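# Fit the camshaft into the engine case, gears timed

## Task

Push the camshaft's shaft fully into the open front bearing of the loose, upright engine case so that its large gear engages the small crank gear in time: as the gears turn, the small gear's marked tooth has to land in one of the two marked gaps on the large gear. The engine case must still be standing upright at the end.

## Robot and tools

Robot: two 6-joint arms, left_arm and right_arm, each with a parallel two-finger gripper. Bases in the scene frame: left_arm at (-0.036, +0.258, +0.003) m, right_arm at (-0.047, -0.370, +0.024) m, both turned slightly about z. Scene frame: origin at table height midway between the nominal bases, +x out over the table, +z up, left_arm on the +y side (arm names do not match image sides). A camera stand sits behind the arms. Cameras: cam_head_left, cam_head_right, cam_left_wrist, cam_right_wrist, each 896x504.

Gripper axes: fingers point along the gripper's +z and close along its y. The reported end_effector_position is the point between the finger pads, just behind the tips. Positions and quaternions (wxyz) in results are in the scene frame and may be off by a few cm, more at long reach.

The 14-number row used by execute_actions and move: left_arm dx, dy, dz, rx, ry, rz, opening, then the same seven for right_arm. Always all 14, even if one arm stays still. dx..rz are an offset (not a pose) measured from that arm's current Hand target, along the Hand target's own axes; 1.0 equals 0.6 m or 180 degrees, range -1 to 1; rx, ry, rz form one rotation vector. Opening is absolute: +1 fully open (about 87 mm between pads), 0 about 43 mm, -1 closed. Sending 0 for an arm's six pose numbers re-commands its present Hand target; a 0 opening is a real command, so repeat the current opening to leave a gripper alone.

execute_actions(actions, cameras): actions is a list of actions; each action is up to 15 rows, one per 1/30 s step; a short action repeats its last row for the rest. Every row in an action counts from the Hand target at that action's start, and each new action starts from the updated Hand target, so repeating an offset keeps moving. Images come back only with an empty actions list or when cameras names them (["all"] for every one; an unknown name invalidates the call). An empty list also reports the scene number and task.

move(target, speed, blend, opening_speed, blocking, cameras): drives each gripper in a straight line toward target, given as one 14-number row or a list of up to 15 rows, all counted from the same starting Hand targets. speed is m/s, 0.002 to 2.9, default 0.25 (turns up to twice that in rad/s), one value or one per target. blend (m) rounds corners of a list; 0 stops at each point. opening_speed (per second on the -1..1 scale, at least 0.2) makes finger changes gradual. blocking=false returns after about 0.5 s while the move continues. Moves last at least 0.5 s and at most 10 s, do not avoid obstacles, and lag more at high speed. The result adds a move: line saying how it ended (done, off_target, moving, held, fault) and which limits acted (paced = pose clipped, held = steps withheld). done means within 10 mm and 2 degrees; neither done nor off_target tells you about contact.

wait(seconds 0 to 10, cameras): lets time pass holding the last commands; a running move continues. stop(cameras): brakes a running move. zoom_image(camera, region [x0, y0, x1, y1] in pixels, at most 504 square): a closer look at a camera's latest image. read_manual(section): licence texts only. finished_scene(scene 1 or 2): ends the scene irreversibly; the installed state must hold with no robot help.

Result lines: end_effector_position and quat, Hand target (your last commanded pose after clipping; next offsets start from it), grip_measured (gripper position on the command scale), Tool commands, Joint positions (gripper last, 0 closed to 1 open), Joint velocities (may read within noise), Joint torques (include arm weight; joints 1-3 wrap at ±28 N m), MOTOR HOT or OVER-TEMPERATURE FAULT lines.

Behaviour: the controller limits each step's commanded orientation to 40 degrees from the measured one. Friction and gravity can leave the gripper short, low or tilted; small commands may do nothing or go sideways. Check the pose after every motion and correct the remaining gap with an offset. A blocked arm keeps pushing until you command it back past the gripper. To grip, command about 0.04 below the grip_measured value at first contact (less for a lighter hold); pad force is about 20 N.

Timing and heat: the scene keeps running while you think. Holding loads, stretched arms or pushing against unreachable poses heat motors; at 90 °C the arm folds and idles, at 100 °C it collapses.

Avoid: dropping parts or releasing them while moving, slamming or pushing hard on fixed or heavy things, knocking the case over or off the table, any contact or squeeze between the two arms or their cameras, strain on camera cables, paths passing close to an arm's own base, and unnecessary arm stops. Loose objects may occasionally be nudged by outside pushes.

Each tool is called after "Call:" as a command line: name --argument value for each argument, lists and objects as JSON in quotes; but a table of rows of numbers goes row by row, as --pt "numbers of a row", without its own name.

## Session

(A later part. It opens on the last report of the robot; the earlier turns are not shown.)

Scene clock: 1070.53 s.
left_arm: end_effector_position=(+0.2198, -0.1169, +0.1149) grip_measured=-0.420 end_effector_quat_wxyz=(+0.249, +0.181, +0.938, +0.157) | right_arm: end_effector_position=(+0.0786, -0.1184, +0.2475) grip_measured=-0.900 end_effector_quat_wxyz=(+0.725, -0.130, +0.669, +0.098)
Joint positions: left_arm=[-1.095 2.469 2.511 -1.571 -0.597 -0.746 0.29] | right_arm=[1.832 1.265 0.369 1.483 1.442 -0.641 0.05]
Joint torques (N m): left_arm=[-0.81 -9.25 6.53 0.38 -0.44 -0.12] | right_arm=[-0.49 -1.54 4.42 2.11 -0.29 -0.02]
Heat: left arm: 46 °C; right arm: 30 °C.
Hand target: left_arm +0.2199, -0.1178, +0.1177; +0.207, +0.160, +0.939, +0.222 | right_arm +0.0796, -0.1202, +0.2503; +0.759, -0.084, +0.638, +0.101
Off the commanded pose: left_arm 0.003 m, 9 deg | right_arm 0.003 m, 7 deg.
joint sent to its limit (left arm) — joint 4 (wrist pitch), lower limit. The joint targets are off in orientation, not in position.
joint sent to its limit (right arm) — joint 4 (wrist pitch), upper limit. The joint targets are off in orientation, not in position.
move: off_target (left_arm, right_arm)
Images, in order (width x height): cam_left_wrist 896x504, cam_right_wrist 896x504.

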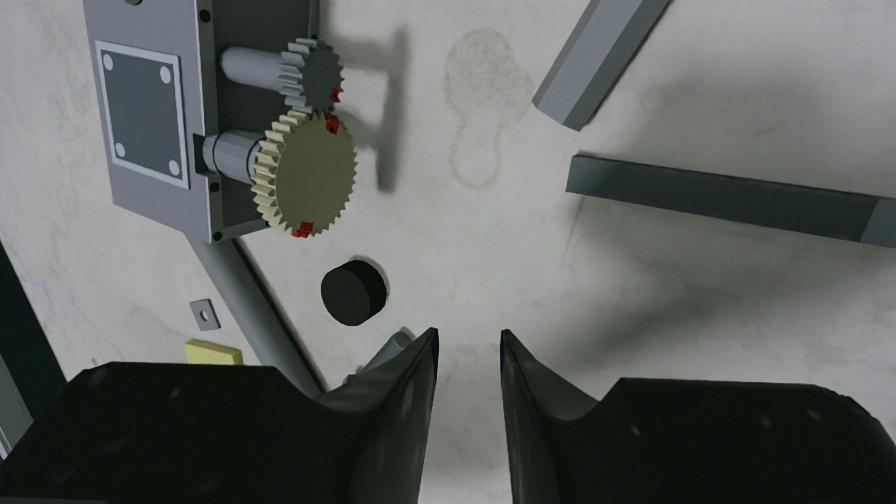

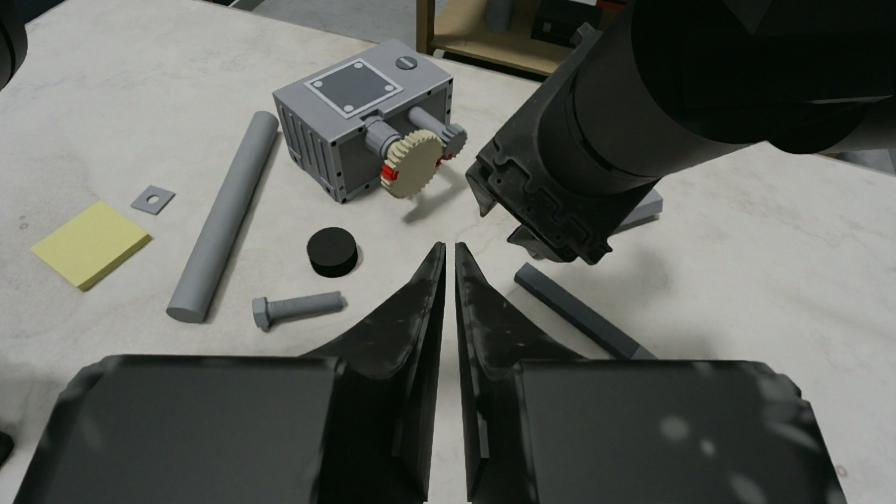

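Call:
move --pt "0 0.0458 -0.0775 0.17 0 0 -0.2 0 0 0 0 0 0 -0.9" --pt "0 0.218 0.0243 0.17 0 0 -0.2 0 0 0 0 0 0 -0.9" --speed 0.15 --cameras '["cam_left_wrist"]'

Scene clock: 1102.03 s.
left_arm: end_effector_position=(+0.2526, +0.0017, +0.1584) grip_measured=-0.200 end_effector_quat_wxyz=(+0.139, +0.207, +0.968, -0.017) | right_arm: end_effector_position=(+0.0786, -0.1184, +0.2475) grip_measured=-0.900 end_effector_quat_wxyz=(+0.725, -0.130, +0.669, +0.098)
Joint positions: left_arm=[-0.701 1.929 1.875 -1.258 -0.112 -0.309 0.4] | right_arm=[1.832 1.265 0.369 1.483 1.442 -0.641 0.05]
Joint torques (N m): left_arm=[-0.35 -9.57 4.86 1.21 0.12 0.06] | right_arm=[-0.44 -1.54 4.42 2.1 -0.28 -0.05]
Heat: left arm: 48 °C; right arm: 30 °C.
Hand target: left_arm +0.2539, -0.0014, +0.1691; +0.157, +0.209, +0.965, -0.033 | right_arm +0.0796, -0.1202, +0.2503; +0.759, -0.084, +0.638, +0.101
Off the commanded pose: left_arm 0.011 m, 3 deg | right_arm 0.003 m, 7 deg.
joint sent to its limit (right arm) — joint 4 (wrist pitch), upper limit. The joint targets are off in orientation, not in position.
move: off_target (left_arm, right_arm)
Images, in order (width x height): cam_left_wrist 896x504.

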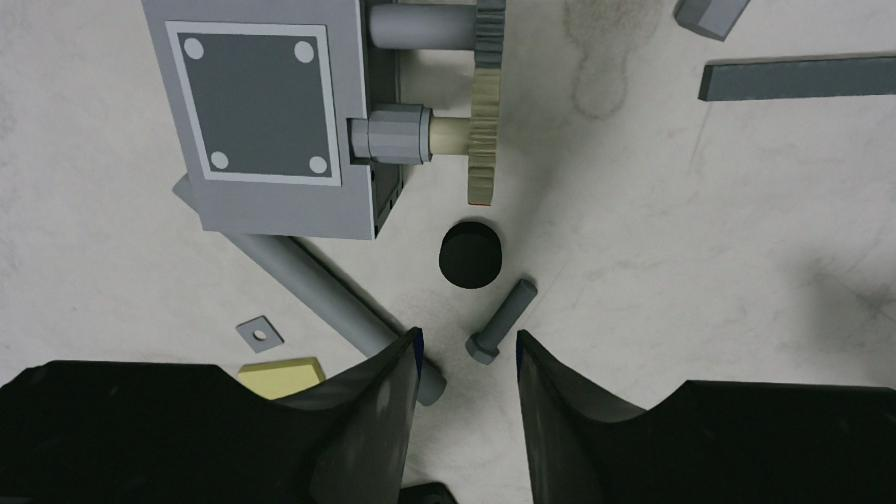

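Call:
move --target '[0,0,0.17,0,0,0,-0.2,0,0,0,0,0,0,-0.9]' --speed 0.1 --cameras '["cam_left_wrist","cam_right_wrist"]'

Scene clock: 1107.07 s.
left_arm: end_effector_position=(+0.2788, -0.0128, +0.0748) grip_measured=-0.200 end_effector_quat_wxyz=(+0.153, +0.209, +0.965, -0.026) | right_arm: end_effector_position=(+0.0786, -0.1183, +0.2475) grip_measured=-0.900 end_effector_quat_wxyz=(+0.725, -0.131, +0.669, +0.098)
Joint positions: left_arm=[-0.683 2.003 1.641 -0.913 -0.103 -0.284 0.4] | right_arm=[1.832 1.266 0.369 1.483 1.442 -0.641 0.05]
Joint torques (N m): left_arm=[0.18 -7.35 5.27 1.26 0.11 0.05] | right_arm=[-0.5 -1.61 4.45 2.13 -0.26 -0.05]
Heat: left arm: 47 °C; right arm: 30 °C.
Hand target: left_arm +0.2834, -0.0147, +0.0723; +0.157, +0.209, +0.965, -0.034 | right_arm +0.0796, -0.1202, +0.2503; +0.759, -0.084, +0.638, +0.101
Off the commanded pose: left_arm 0.006 m, 1 deg | right_arm 0.004 m, 7 deg.
joint sent to its limit (right arm) — joint 4 (wrist pitch), upper limit. The joint targets are off in orientation, not in position.
move: off_target (right_arm)
Images, in order (width x height): cam_left_wrist 896x504, cam_right_wrist 896x504.

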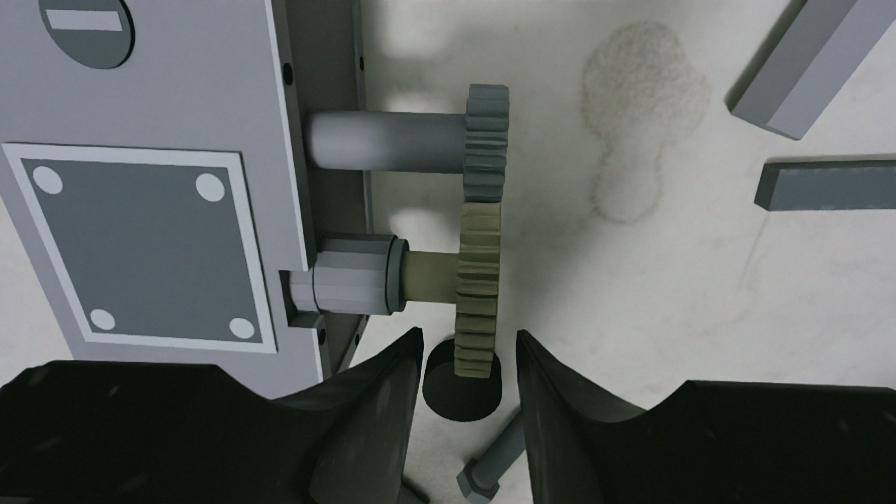

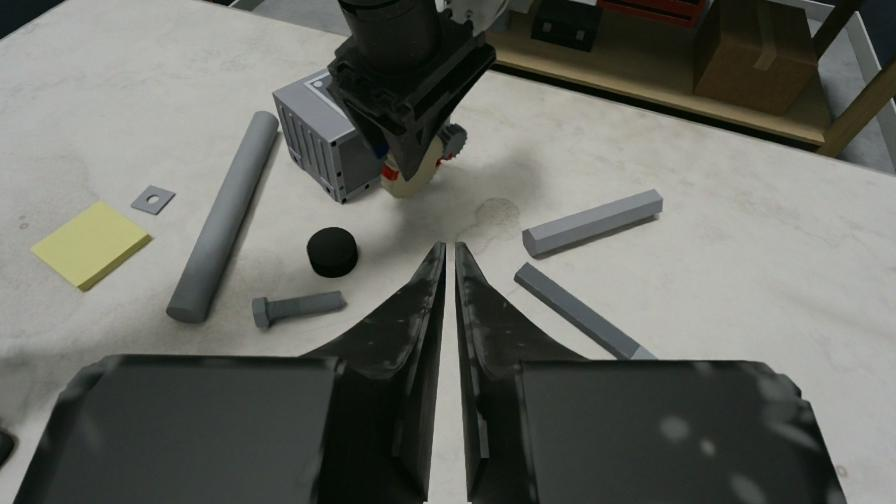

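Call:
move --pt "0 0 0.013 0 0 0 -0.2 0 0 0 0 0 0 -0.9" --pt "0 0 0.013 0 0 0 -0.97 0 0 0 0 0 0 -0.9" --speed 0.08 --opening_speed 0.4 --cameras '["cam_left_wrist"]'

Scene clock: 1114.43 s.
left_arm: end_effector_position=(+0.2817, -0.0153, +0.0692) grip_measured=-0.649 end_effector_quat_wxyz=(+0.157, +0.215, +0.964, -0.029) | right_arm: end_effector_position=(+0.0786, -0.1184, +0.2475) grip_measured=-0.900 end_effector_quat_wxyz=(+0.725, -0.130, +0.669, +0.098)
Joint positions: left_arm=[-0.683 2.013 1.632 -0.886 -0.101 -0.273 0.176] | right_arm=[1.832 1.265 0.369 1.483 1.442 -0.641 0.05]
Joint torques (N m): left_arm=[0.32 -7.19 5.15 1.24 0.11 -0.04] | right_arm=[-0.43 -1.54 4.45 2.12 -0.25 -0.03]
Heat: left arm: 46 °C; right arm: 30 °C.
Hand target: left_arm +0.2857, -0.0158, +0.0650; +0.157, +0.209, +0.965, -0.034 | right_arm +0.0796, -0.1202, +0.2503; +0.759, -0.084, +0.638, +0.101
Off the commanded pose: left_arm 0.006 m, 1 deg | right_arm 0.003 m, 7 deg.
joint sent to its limit (right arm) — joint 4 (wrist pitch), upper limit. The joint targets are off in orientation, not in position.
move: off_target (right_arm)
Images, in order (width x height): cam_left_wrist 896x504.

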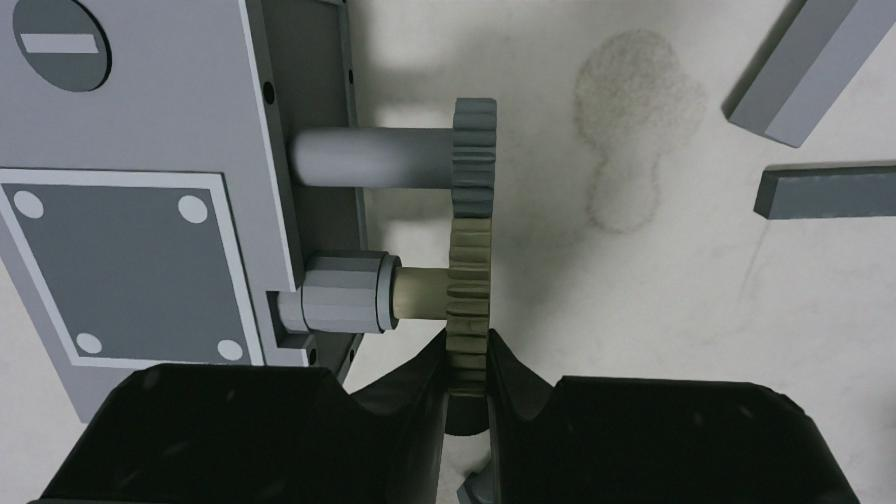

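Call:
move --target '[0,-0.035,0,0,0,0,-0.97,0,0,0,0,0,0,-0.9]' --speed 0.05 --cameras '["cam_left_wrist","cam_right_wrist"]'

Call:
zoom_image --camera "cam_left_wrist" --region '[320, 80, 520, 420]'

Call:
zoom_image --camera "cam_right_wrist" --region '[360, 90, 500, 220]'

Scene clock: 1120.63 s.
left_arm: end_effector_position=(+0.2809, -0.0233, +0.0685) grip_measured=-0.650 end_effector_quat_wxyz=(+0.161, +0.204, +0.965, -0.026) | right_arm: end_effector_position=(+0.0786, -0.1183, +0.2475) grip_measured=-0.900 end_effector_quat_wxyz=(+0.725, -0.131, +0.669, +0.098)
Joint positions: left_arm=[-0.702 2.028 1.65 -0.887 -0.119 -0.312 0.175] | right_arm=[1.832 1.266 0.369 1.483 1.442 -0.641 0.05]
Joint torques (N m): left_arm=[-1.99 -6.43 6.86 1.08 0.13 -0.11] | right_arm=[-0.39 -1.61 4.33 2.11 -0.28 -0.03]
Heat: left arm: 46 °C; right arm: 30 °C.
Hand target: left_arm +0.2768, -0.0350, +0.0650; +0.157, +0.209, +0.965, -0.034 | right_arm +0.0796, -0.1201, +0.2503; +0.759, -0.085, +0.638, +0.101
Off the commanded pose: left_arm 0.013 m, 1 deg | right_arm 0.004 m, 7 deg.
joint sent to its limit (right arm) — joint 4 (wrist pitch), upper limit. The joint targets are off in orientation, not in position.
move: off_target (left_arm, right_arm)
Images, in order (width x height): cam_left_wrist 896x504, cam_right_wrist 896x504.

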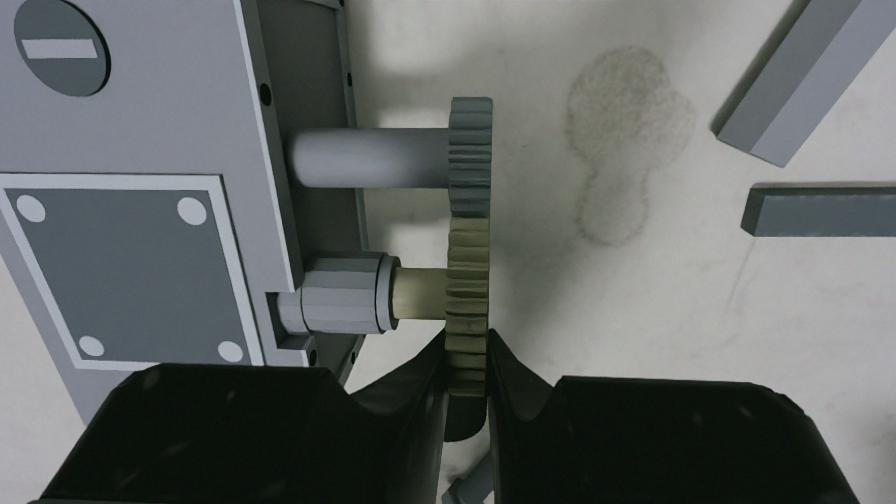

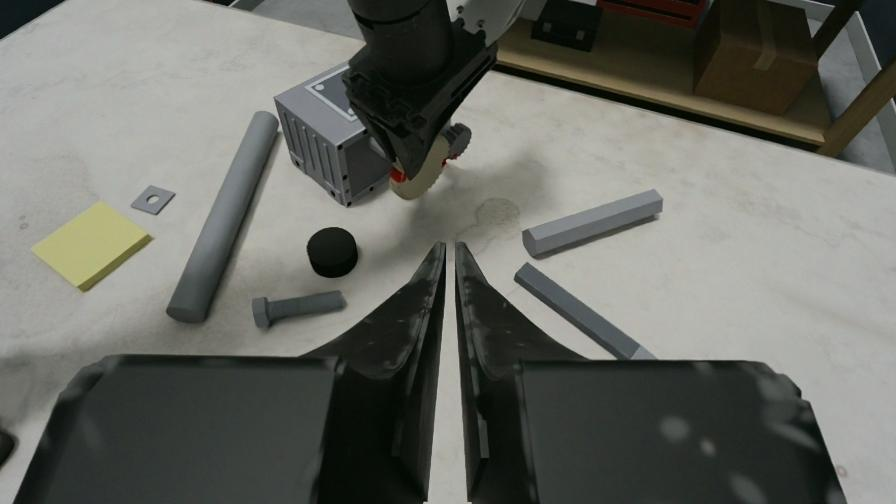

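Scaled by 1.482 from the camera's 896x504 image, which has a finer 1280x720 frame.

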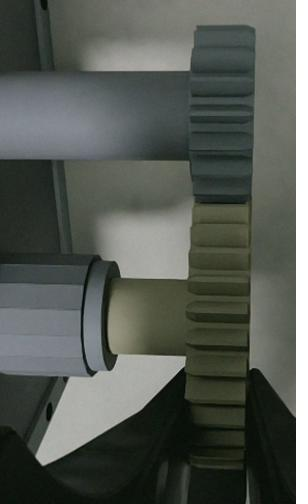

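Scaled by 3.600 from the camera's 896x504 image, which has a finer 1280x720 frame.

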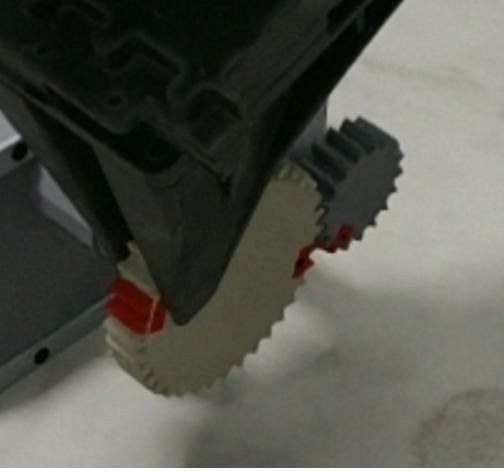

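Call:
move --pt "0 0.019 0.0 0 0 0 -0.97 0 0 0 0 0 0 -0.9" --pt "0 0.019 0.0 0 0 0 -0.56 0 0 0 0 0 0 -0.9" --pt "0 -0.02 0 0 0 0 -0.56 0 0 0 0 0 0 -0.9" --speed 0.05 --opening_speed 0.4 --cameras '["cam_left_wrist","cam_right_wrist"]'

Call:
zoom_image --camera "cam_left_wrist" --region '[320, 80, 520, 420]'

Scene clock: 1128.63 s.
left_arm: end_effector_position=(+0.2714, -0.0407, +0.0633) grip_measured=-0.560 end_effector_quat_wxyz=(+0.156, +0.210, +0.965, -0.032) | right_arm: end_effector_position=(+0.0786, -0.1184, +0.2475) grip_measured=-0.900 end_effector_quat_wxyz=(+0.725, -0.130, +0.669, +0.098)
Joint positions: left_arm=[-0.741 2.055 1.672 -0.888 -0.113 -0.34 0.22] | right_arm=[1.832 1.265 0.369 1.483 1.442 -0.641 0.05]
Joint torques (N m): left_arm=[-1.1 -7.34 7.31 0.96 -0.02 -0.1] | right_arm=[-0.49 -1.62 4.44 2.12 -0.25 0]
Heat: left arm: 45 °C; right arm: 30 °C.
Hand target: left_arm +0.2720, -0.0459, +0.0650; +0.157, +0.209, +0.965, -0.034 | right_arm +0.0796, -0.1202, +0.2503; +0.759, -0.084, +0.638, +0.101
Off the commanded pose: left_arm 0.006 m, 0 deg | right_arm 0.003 m, 7 deg.
joint sent to its limit (right arm) — joint 4 (wrist pitch), upper limit. The joint targets are off in orientation, not in position.
move: off_target (right_arm)
Images, in order (width x height): cam_left_wrist 896x504, cam_right_wrist 896x504.

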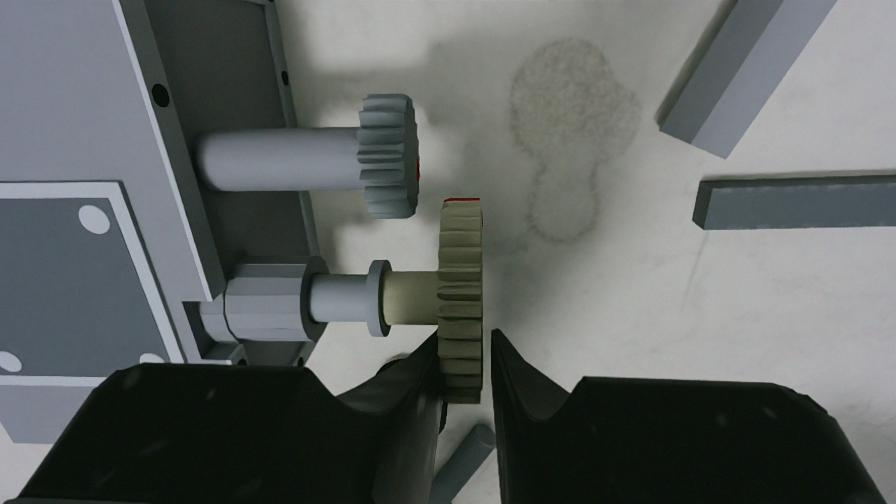

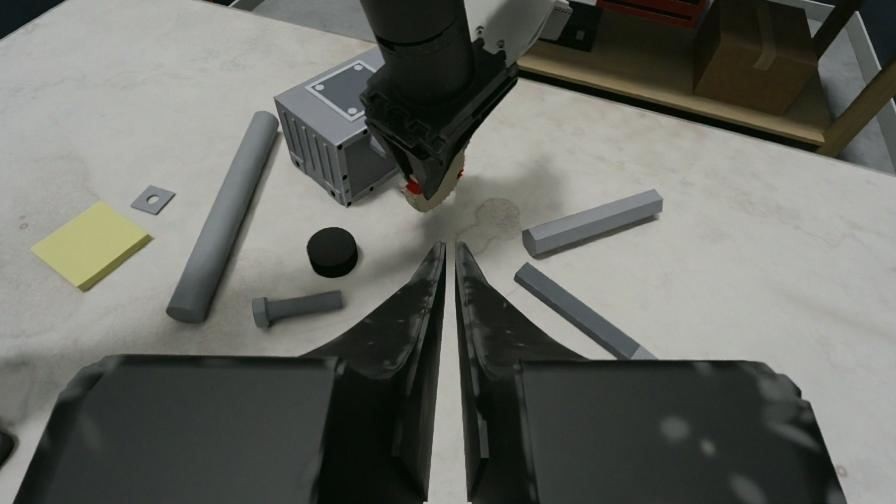

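Scaled by 1.482 from the camera's 896x504 image, which has a finer 1280x720 frame.

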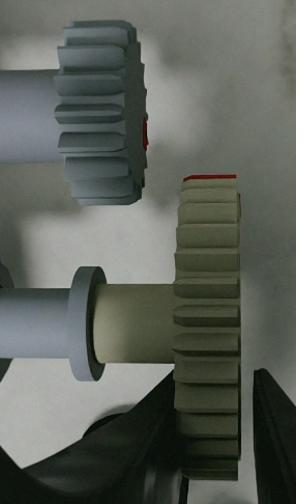

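Call:
move --target '[0,0,0,0,0,0,-0.97,0,0,0,0,0,0,-0.9]' --opening_speed 0.4 --cameras '["cam_left_wrist","cam_right_wrist"]'

Call:
zoom_image --camera "cam_right_wrist" --region '[360, 90, 500, 220]'

Call:
move --target '[-0.0055,0,0,0,0.0556,0,-0.97,0,0,0,0,0,0,-0.9]' --speed 0.08 --cameras '["cam_left_wrist","cam_right_wrist"]'

Call:
zoom_image --camera "cam_right_wrist" --region '[360, 90, 500, 220]'

Call:
zoom_image --camera "cam_left_wrist" --region '[320, 80, 520, 420]'

Scene clock: 1139.97 s.
left_arm: end_effector_position=(+0.2711, -0.0402, +0.0633) grip_measured=-0.651 end_effector_quat_wxyz=(+0.155, +0.208, +0.965, -0.031) | right_arm: end_effector_position=(+0.0786, -0.1183, +0.2475) grip_measured=-0.900 end_effector_quat_wxyz=(+0.725, -0.131, +0.669, +0.098)
Joint positions: left_arm=[-0.741 2.055 1.672 -0.89 -0.114 -0.343 0.175] | right_arm=[1.832 1.266 0.369 1.483 1.442 -0.641 0.05]
Joint torques (N m): left_arm=[-0.99 -7.35 7.3 0.98 -0.01 -0.07] | right_arm=[-0.39 -1.52 4.45 2.13 -0.3 -0.02]
Heat: left arm: 45 °C; right arm: 30 °C.
Hand target: left_arm +0.2719, -0.0459, +0.0650; +0.157, +0.209, +0.965, -0.034 | right_arm +0.0796, -0.1201, +0.2503; +0.759, -0.085, +0.638, +0.101
Off the commanded pose: left_arm 0.006 m, 0 deg | right_arm 0.004 m, 7 deg.
joint sent to its limit (right arm) — joint 4 (wrist pitch), upper limit. The joint targets are off in orientation, not in position.
move: off_target (right_arm)
Images, in order (width x height): cam_left_wrist 896x504, cam_right_wrist 896x504.

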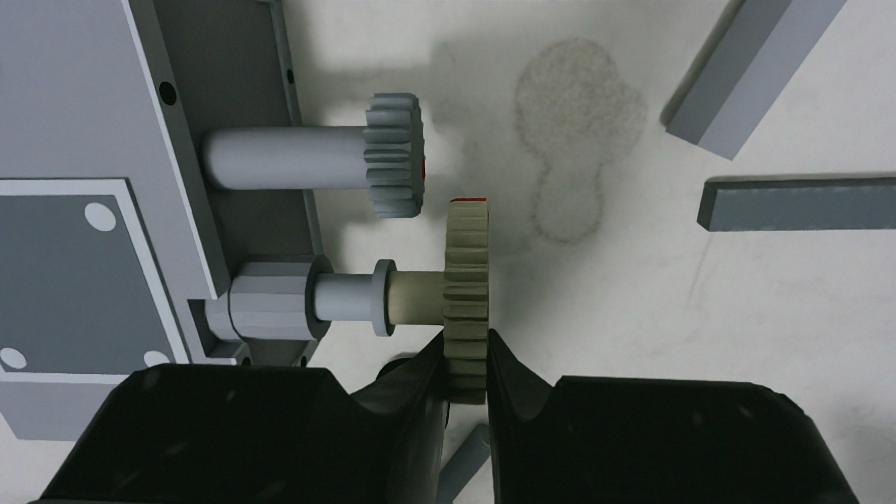

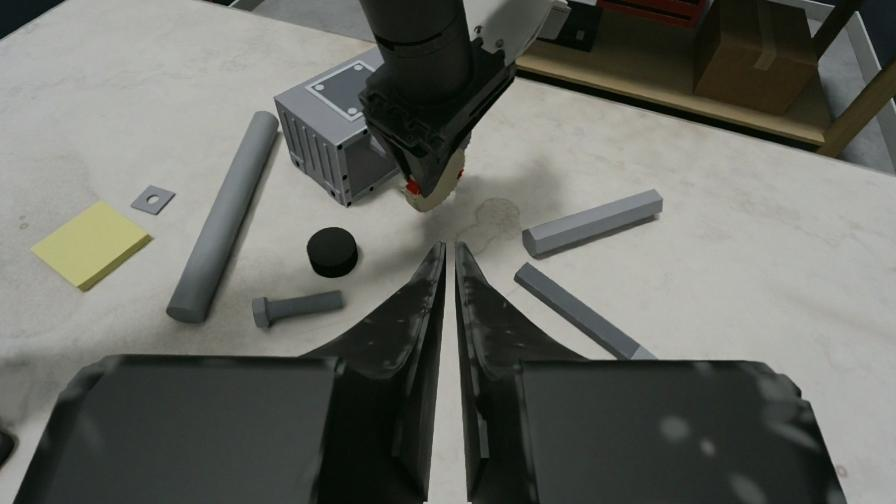

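Scaled by 3.600 from the camera's 896x504 image, which has a finer 1280x720 frame.

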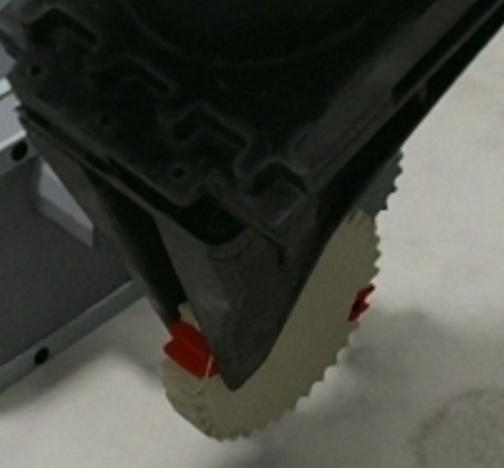

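Scene clock: 1141.47 s.
left_arm: end_effector_position=(+0.2723, -0.0429, +0.0669) grip_measured=-0.651 end_effector_quat_wxyz=(+0.074, +0.206, +0.976, -0.007) | right_arm: end_effector_position=(+0.0786, -0.1183, +0.2475) grip_measured=-0.900 end_effector_quat_wxyz=(+0.725, -0.131, +0.669, +0.098)
Joint positions: left_arm=[-0.724 2.243 1.991 -1.185 -0.067 -0.347 0.175] | right_arm=[1.832 1.266 0.369 1.483 1.442 -0.641 0.05]
Joint torques (N m): left_arm=[-0.21 -7.97 7.08 0.74 0.2 0.1] | right_arm=[-0.47 -1.62 4.34 2.12 -0.27 -0.03]
Heat: left arm: 45 °C; right arm: 30 °C.
Hand target: left_arm +0.2749, -0.0472, +0.0661; +0.073, +0.211, +0.975, -0.015 | right_arm +0.0796, -0.1201, +0.2503; +0.759, -0.085, +0.638, +0.101
Off the commanded pose: left_arm 0.005 m, 1 deg | right_arm 0.003 m, 7 deg.
joint sent to its limit (right arm) — joint 4 (wrist pitch), upper limit. The joint targets are off in orientation, not in position.
move: off_target (right_arm)
Images, in order (width x height): cam_left_wrist 896x504, cam_right_wrist 896x504.

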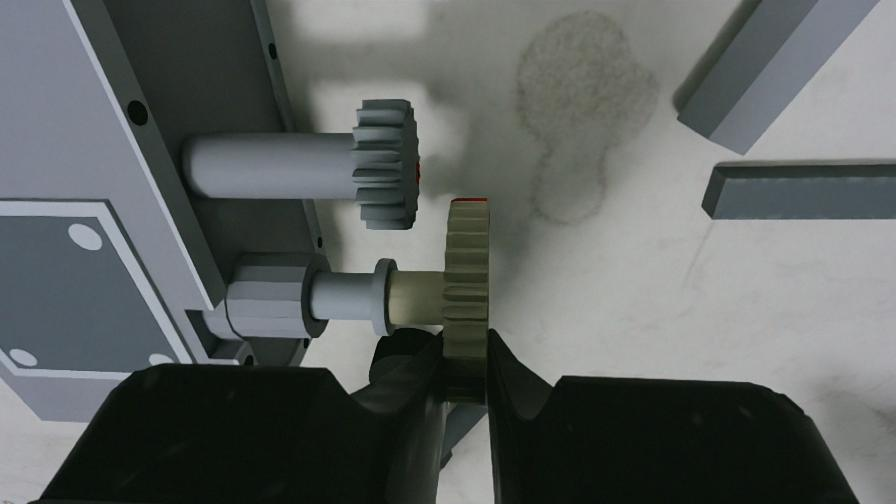

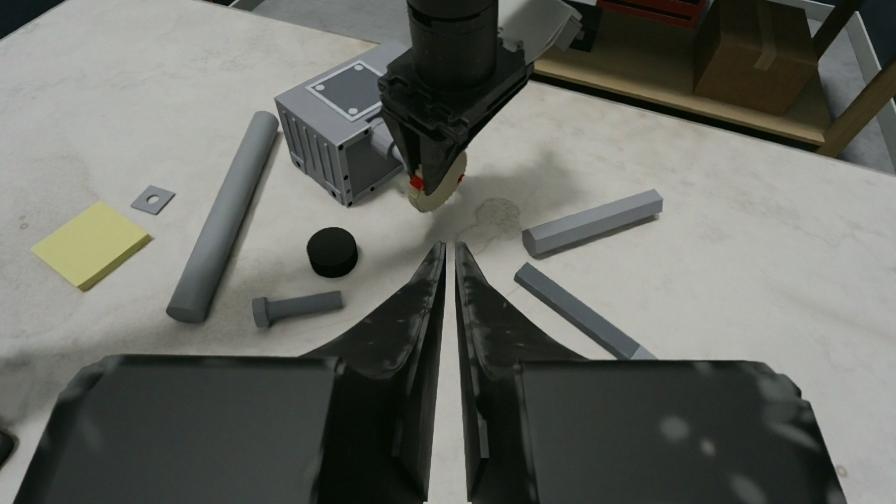

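Scaled by 3.600 from the camera's 896x504 image, which has a finer 1280x720 frame.

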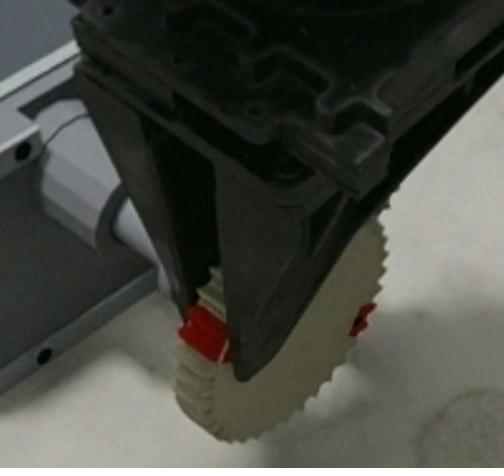

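Scaled by 1.482 from the camera's 896x504 image, which has a finer 1280x720 frame.

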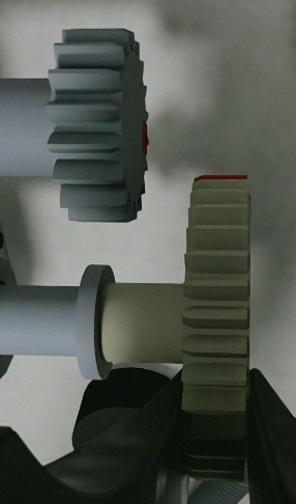

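Call:
move --target '[0,0.035,0,0,0,0,-0.97,0,0,0,0,0,0,-0.9]' --speed 0.05 --cameras '["cam_left_wrist","cam_right_wrist"]'

Call:
zoom_image --camera "cam_left_wrist" --region '[320, 80, 520, 420]'

Call:
zoom_image --camera "cam_right_wrist" --region '[360, 90, 500, 220]'

Scene clock: 1149.67 s.
left_arm: end_effector_position=(+0.2759, -0.0361, +0.0664) grip_measured=-0.650 end_effector_quat_wxyz=(+0.066, +0.211, +0.975, -0.018) | right_arm: end_effector_position=(+0.0786, -0.1183, +0.2475) grip_measured=-0.900 end_effector_quat_wxyz=(+0.725, -0.131, +0.669, +0.098)
Joint positions: left_arm=[-0.697 2.238 1.98 -1.182 -0.036 -0.313 0.175] | right_arm=[1.832 1.266 0.369 1.483 1.442 -0.641 0.05]
Joint torques (N m): left_arm=[1.14 -9.8 3.77 0.9 -0.04 0.19] | right_arm=[-0.54 -1.57 4.44 2.13 -0.26 -0.04]
Heat: left arm: 45 °C; right arm: 30 °C.
Hand target: left_arm +0.2835, -0.0281, +0.0660; +0.073, +0.211, +0.975, -0.015 | right_arm +0.0796, -0.1201, +0.2503; +0.759, -0.085, +0.638, +0.101
Off the commanded pose: left_arm 0.011 m, 1 deg | right_arm 0.003 m, 7 deg.
joint sent to its limit (right arm) — joint 4 (wrist pitch), upper limit. The joint targets are off in orientation, not in position.
move: off_target (left_arm, right_arm)
Images, in order (width x height): cam_left_wrist 896x504, cam_right_wrist 896x504.

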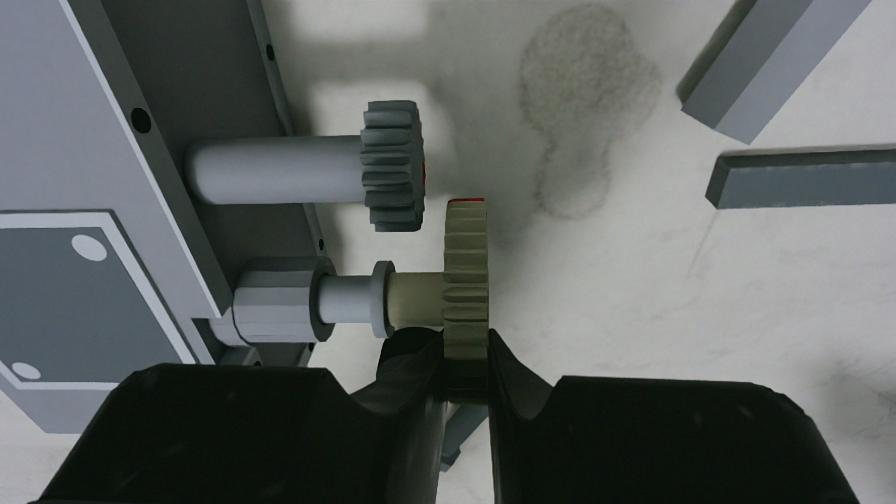

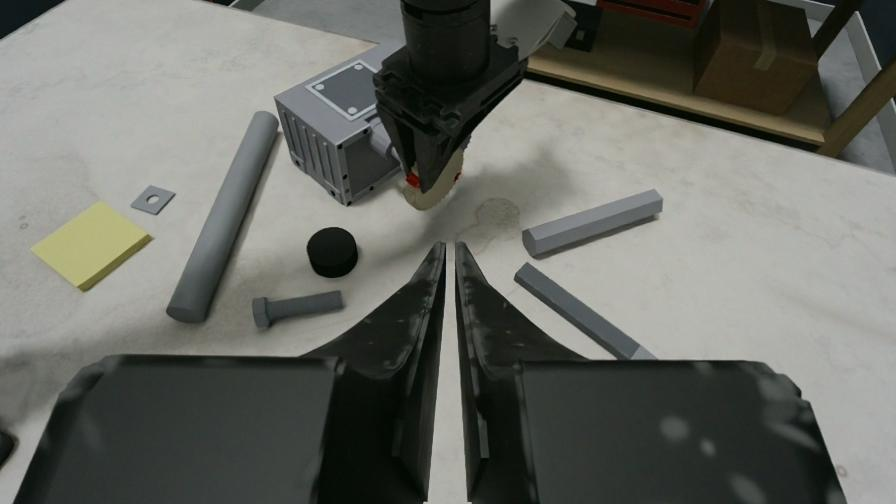

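Scaled by 1.482 from the camera's 896x504 image, which has a finer 1280x720 frame.

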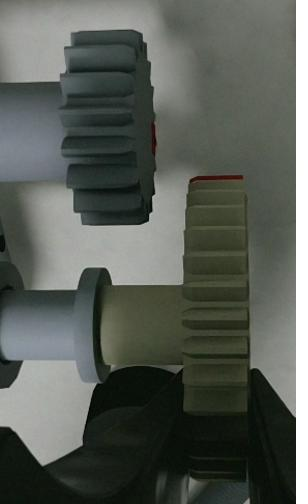

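Scaled by 3.600 from the camera's 896x504 image, which has a finer 1280x720 frame.

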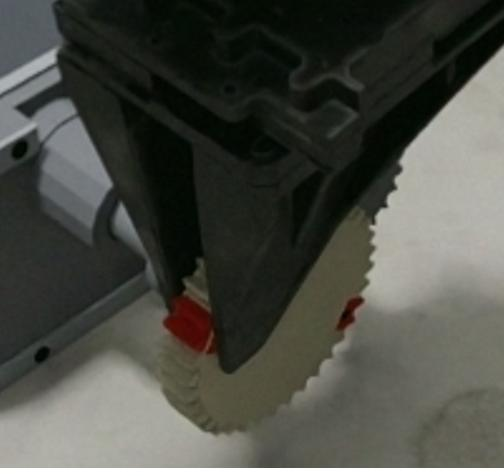

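Call:
move --pt "0 -0.014 0.0 0 0 0 -0.97 0 0 0 0 0 0 -0.9" --pt "0 -0.014 0.0 0 0 0 -0.56 0 0 0 0 0 0 -0.9" --pt "0 0.012 0 0 0 0 -0.56 0 0 0 0 0 0 -0.9" --speed 0.04 --opening_speed 0.4 --cameras '["cam_left_wrist","cam_right_wrist"]'

Call:
zoom_image --camera "cam_left_wrist" --region '[320, 80, 520, 420]'

Call:
zoom_image --camera "cam_right_wrist" --region '[360, 90, 500, 220]'

Scene clock: 1160.93 s.
left_arm: end_effector_position=(+0.2769, -0.0257, +0.0603) grip_measured=-0.560 end_effector_quat_wxyz=(+0.054, +0.212, +0.976, -0.014) | right_arm: end_effector_position=(+0.0786, -0.1184, +0.2475) grip_measured=-0.900 end_effector_quat_wxyz=(+0.725, -0.130, +0.669, +0.098)
Joint positions: left_arm=[-0.677 2.238 1.955 -1.18 -0.028 -0.291 0.22] | right_arm=[1.832 1.265 0.369 1.483 1.442 -0.641 0.05]
Joint torques (N m): left_arm=[0.75 -10.56 4.56 0.91 -0.09 0.13] | right_arm=[-0.46 -1.61 4.4 2.12 -0.28 -0.02]
Heat: left arm: 45 °C; right arm: 30 °C.
Hand target: left_arm +0.2865, -0.0215, +0.0660; +0.073, +0.211, +0.975, -0.015 | right_arm +0.0796, -0.1202, +0.2503; +0.759, -0.084, +0.638, +0.101
Off the commanded pose: left_arm 0.012 m, 2 deg | right_arm 0.003 m, 7 deg.
joint sent to its limit (right arm) — joint 4 (wrist pitch), upper limit. The joint targets are off in orientation, not in position.
move: off_target (left_arm, right_arm)
Images, in order (width x height): cam_left_wrist 896x504, cam_right_wrist 896x504.

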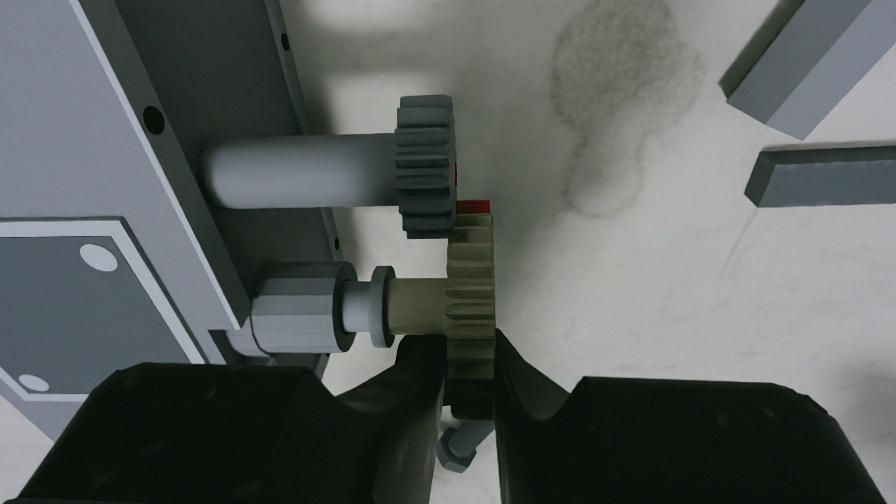

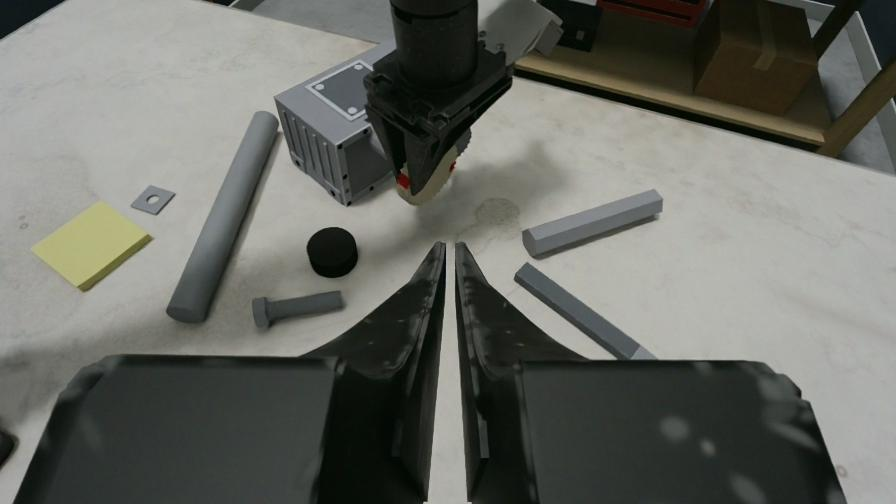

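Scaled by 1.482 from the camera's 896x504 image, which has a finer 1280x720 frame.

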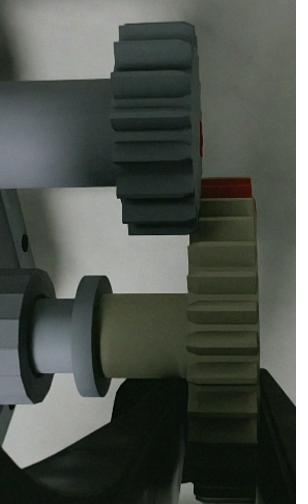

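Scaled by 3.600 from the camera's 896x504 image, which has a finer 1280x720 frame.

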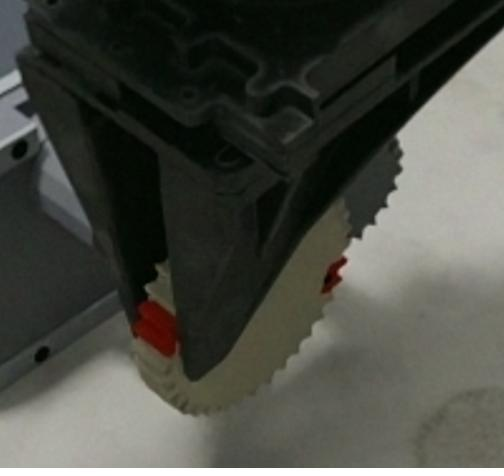

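Call:
move --target '[0,-0.040,0.0,0,0,0,-0.56,0,0,0,0,0,0,-0.9]' --speed 0.05 --cameras '["cam_left_wrist","cam_right_wrist"]'

Call:
zoom_image --camera "cam_left_wrist" --region '[320, 80, 520, 420]'

Call:
zoom_image --camera "cam_right_wrist" --region '[360, 90, 500, 220]'

Scene clock: 1175.30 s.
left_arm: end_effector_position=(+0.2746, -0.0383, +0.0663) grip_measured=-0.560 end_effector_quat_wxyz=(+0.068, +0.212, +0.975, -0.016) | right_arm: end_effector_position=(+0.0786, -0.1184, +0.2475) grip_measured=-0.900 end_effector_quat_wxyz=(+0.725, -0.130, +0.669, +0.098)
Joint positions: left_arm=[-0.705 2.238 1.98 -1.18 -0.042 -0.319 0.22] | right_arm=[1.832 1.265 0.369 1.483 1.442 -0.641 0.05]
Joint torques (N m): left_arm=[-1.02 -8.02 7.08 0.73 -0.02 -0.08] | right_arm=[-0.44 -1.62 4.34 2.13 -0.26 -0.02]
Heat: left arm: 45 °C; right arm: 30 °C.
Hand target: left_arm +0.2765, -0.0434, +0.0660; +0.072, +0.211, +0.975, -0.015 | right_arm +0.0796, -0.1202, +0.2503; +0.759, -0.084, +0.638, +0.101
Off the commanded pose: left_arm 0.005 m, 1 deg | right_arm 0.003 m, 7 deg.
joint sent to its limit (right arm) — joint 4 (wrist pitch), upper limit. The joint targets are off in orientation, not in position.
move: off_target (right_arm)
Images, in order (width x height): cam_left_wrist 896x504, cam_right_wrist 896x504.

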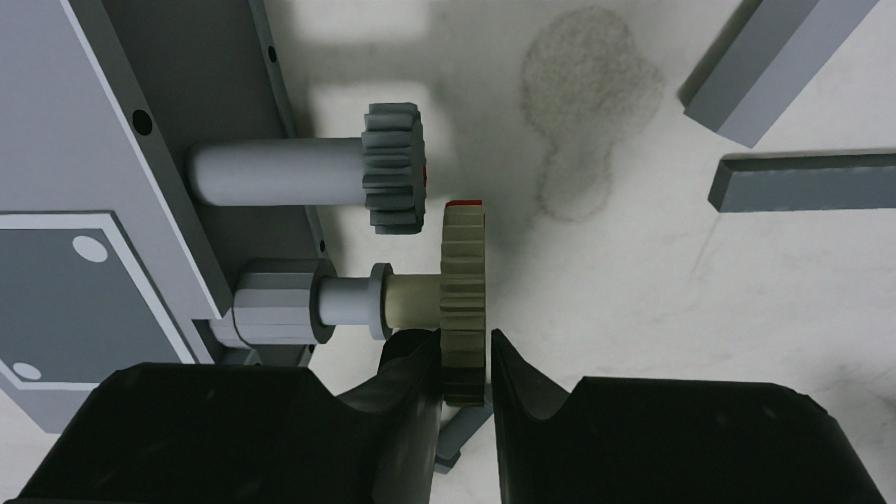

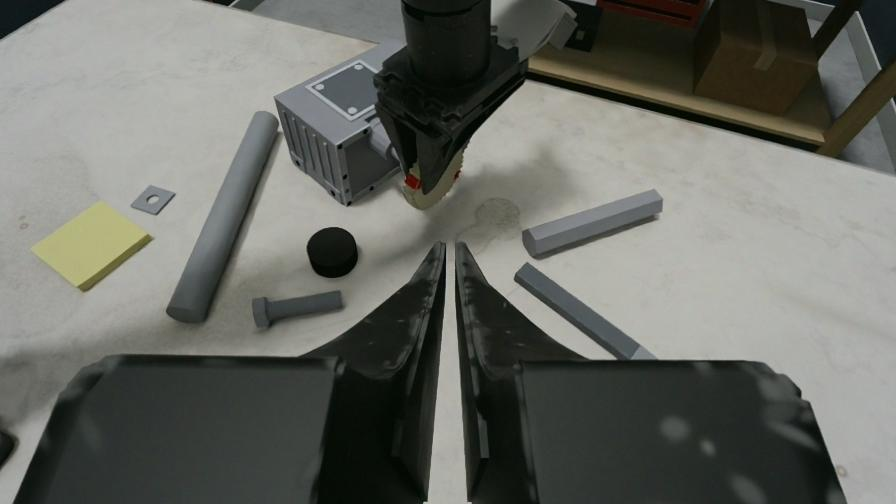

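Scaled by 1.482 from the camera's 896x504 image, which has a finer 1280x720 frame.

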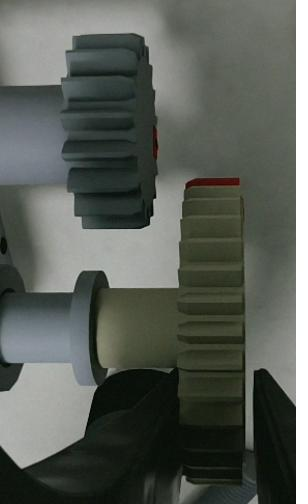

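Scaled by 3.600 from the camera's 896x504 image, which has a finer 1280x720 frame.

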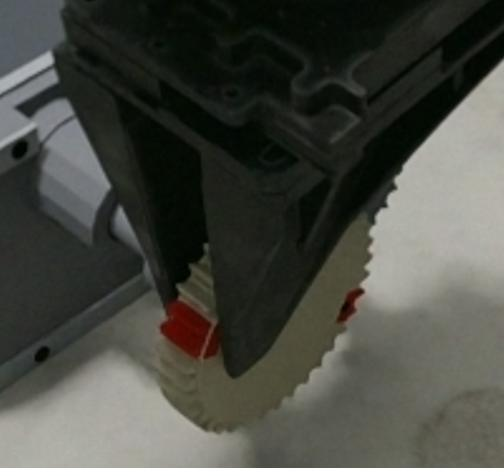

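Call:
move --pt "0 0.0 0.0 0 0 0 -0.97 0 0 0 0 0 0 -0.9" --pt "-0.0012 0 0 0 0.015 0 -0.97 0 0 0 0 0 0 -0.9" --speed 0.05 --opening_speed 0.4

Call:
move --target '[0,0.026,0,0,0,0,-0.66,0,0,0,0,0,0,-0.9]' --speed 0.05 --cameras '["cam_left_wrist","cam_right_wrist"]'

Call:
zoom_image --camera "cam_left_wrist" --region '[320, 80, 520, 420]'

Call:
zoom_image --camera "cam_right_wrist" --region '[360, 90, 500, 220]'

Scene clock: 1188.17 s.
left_arm: end_effector_position=(+0.2750, -0.0385, +0.0672) grip_measured=-0.650 end_effector_quat_wxyz=(+0.049, +0.210, +0.976, -0.004) | right_arm: end_effector_position=(+0.0786, -0.1184, +0.2475) grip_measured=-0.900 end_effector_quat_wxyz=(+0.725, -0.130, +0.669, +0.098)
Joint positions: left_arm=[-0.705 2.296 2.08 -1.266 -0.043 -0.322 0.175] | right_arm=[1.832 1.265 0.369 1.483 1.442 -0.641 0.05]
Joint torques (N m): left_arm=[-0.51 -8.23 6.95 0.68 0.14 0] | right_arm=[-0.43 -1.65 4.46 2.12 -0.25 -0.03]
Heat: left arm: 45 °C; right arm: 30 °C.
Hand target: left_arm +0.2771, -0.0436, +0.0662; +0.049, +0.212, +0.976, -0.010 | right_arm +0.0796, -0.1202, +0.2503; +0.759, -0.084, +0.638, +0.101
Off the commanded pose: left_arm 0.006 m, 1 deg | right_arm 0.003 m, 7 deg.
joint sent to its limit (right arm) — joint 4 (wrist pitch), upper limit. The joint targets are off in orientation, not in position.
move: off_target (right_arm)

Scene clock: 1188.90 s.
left_arm: end_effector_position=(+0.2769, -0.0359, +0.0669) grip_measured=-0.650 end_effector_quat_wxyz=(+0.044, +0.210, +0.977, -0.010) | right_arm: end_effector_position=(+0.0786, -0.1184, +0.2475) grip_measured=-0.900 end_effector_quat_wxyz=(+0.725, -0.130, +0.669, +0.098)
Joint positions: left_arm=[-0.692 2.296 2.078 -1.266 -0.027 -0.312 0.175] | right_arm=[1.832 1.265 0.369 1.483 1.442 -0.641 0.05]
Joint torques (N m): left_arm=[0.98 -9.94 3.84 0.82 0.01 0.19] | right_arm=[-0.43 -1.66 4.4 2.12 -0.27 -0.02]
Heat: left arm: 45 °C; right arm: 30 °C.
Hand target: left_arm +0.2837, -0.0295, +0.0663; +0.050, +0.212, +0.976, -0.010 | right_arm +0.0796, -0.1202, +0.2503; +0.759, -0.084, +0.638, +0.101
Off the commanded pose: left_arm 0.009 m, 1 deg | right_arm 0.003 m, 7 deg.
joint sent to its limit (right arm) — joint 4 (wrist pitch), upper limit. The joint targets are off in orientation, not in position.
move: off_target (right_arm)
Images, in order (width x height): cam_left_wrist 896x504, cam_right_wrist 896x504.

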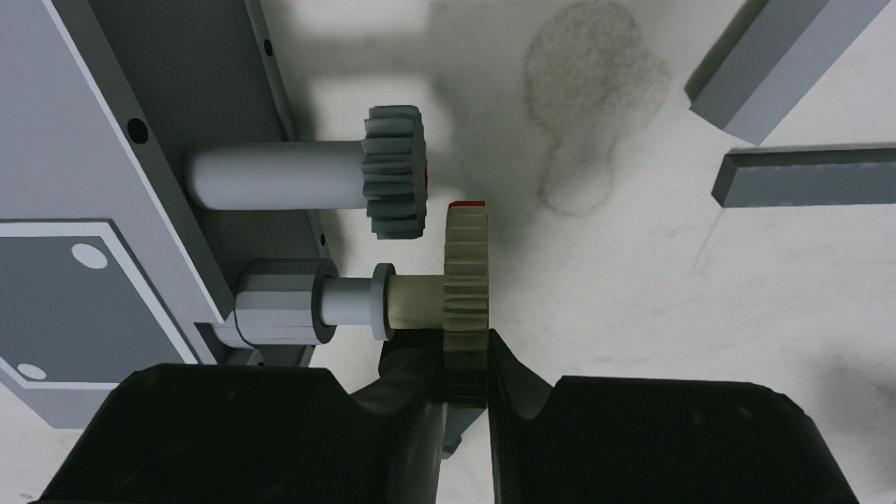

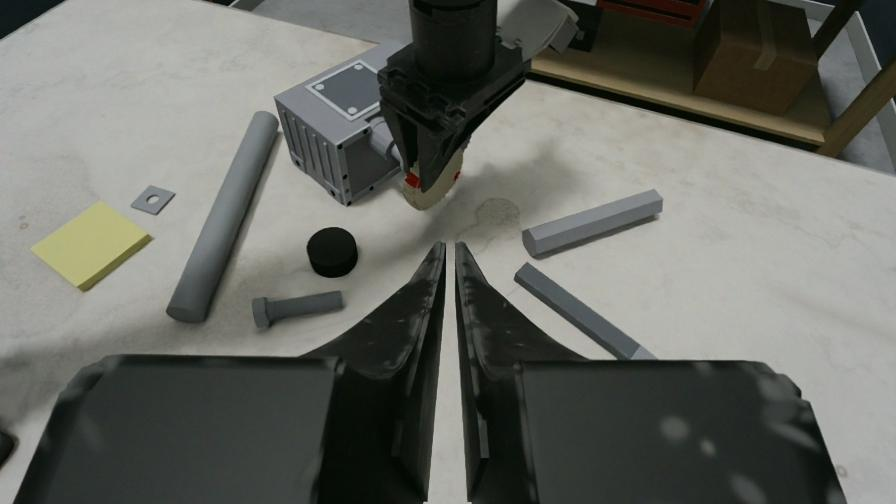

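Scaled by 1.482 from the camera's 896x504 image, which has a finer 1280x720 frame.

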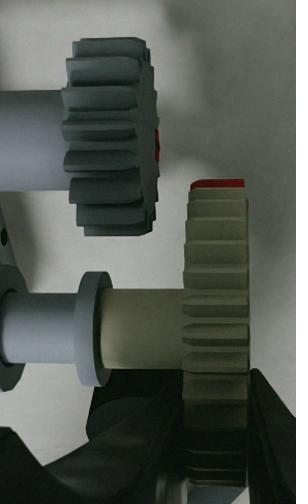

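Scaled by 3.600 from the camera's 896x504 image, which has a finer 1280x720 frame.

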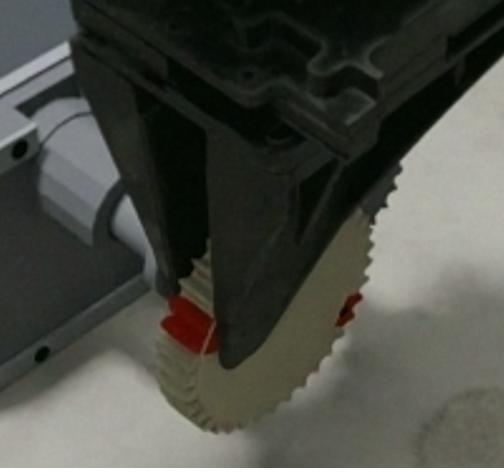

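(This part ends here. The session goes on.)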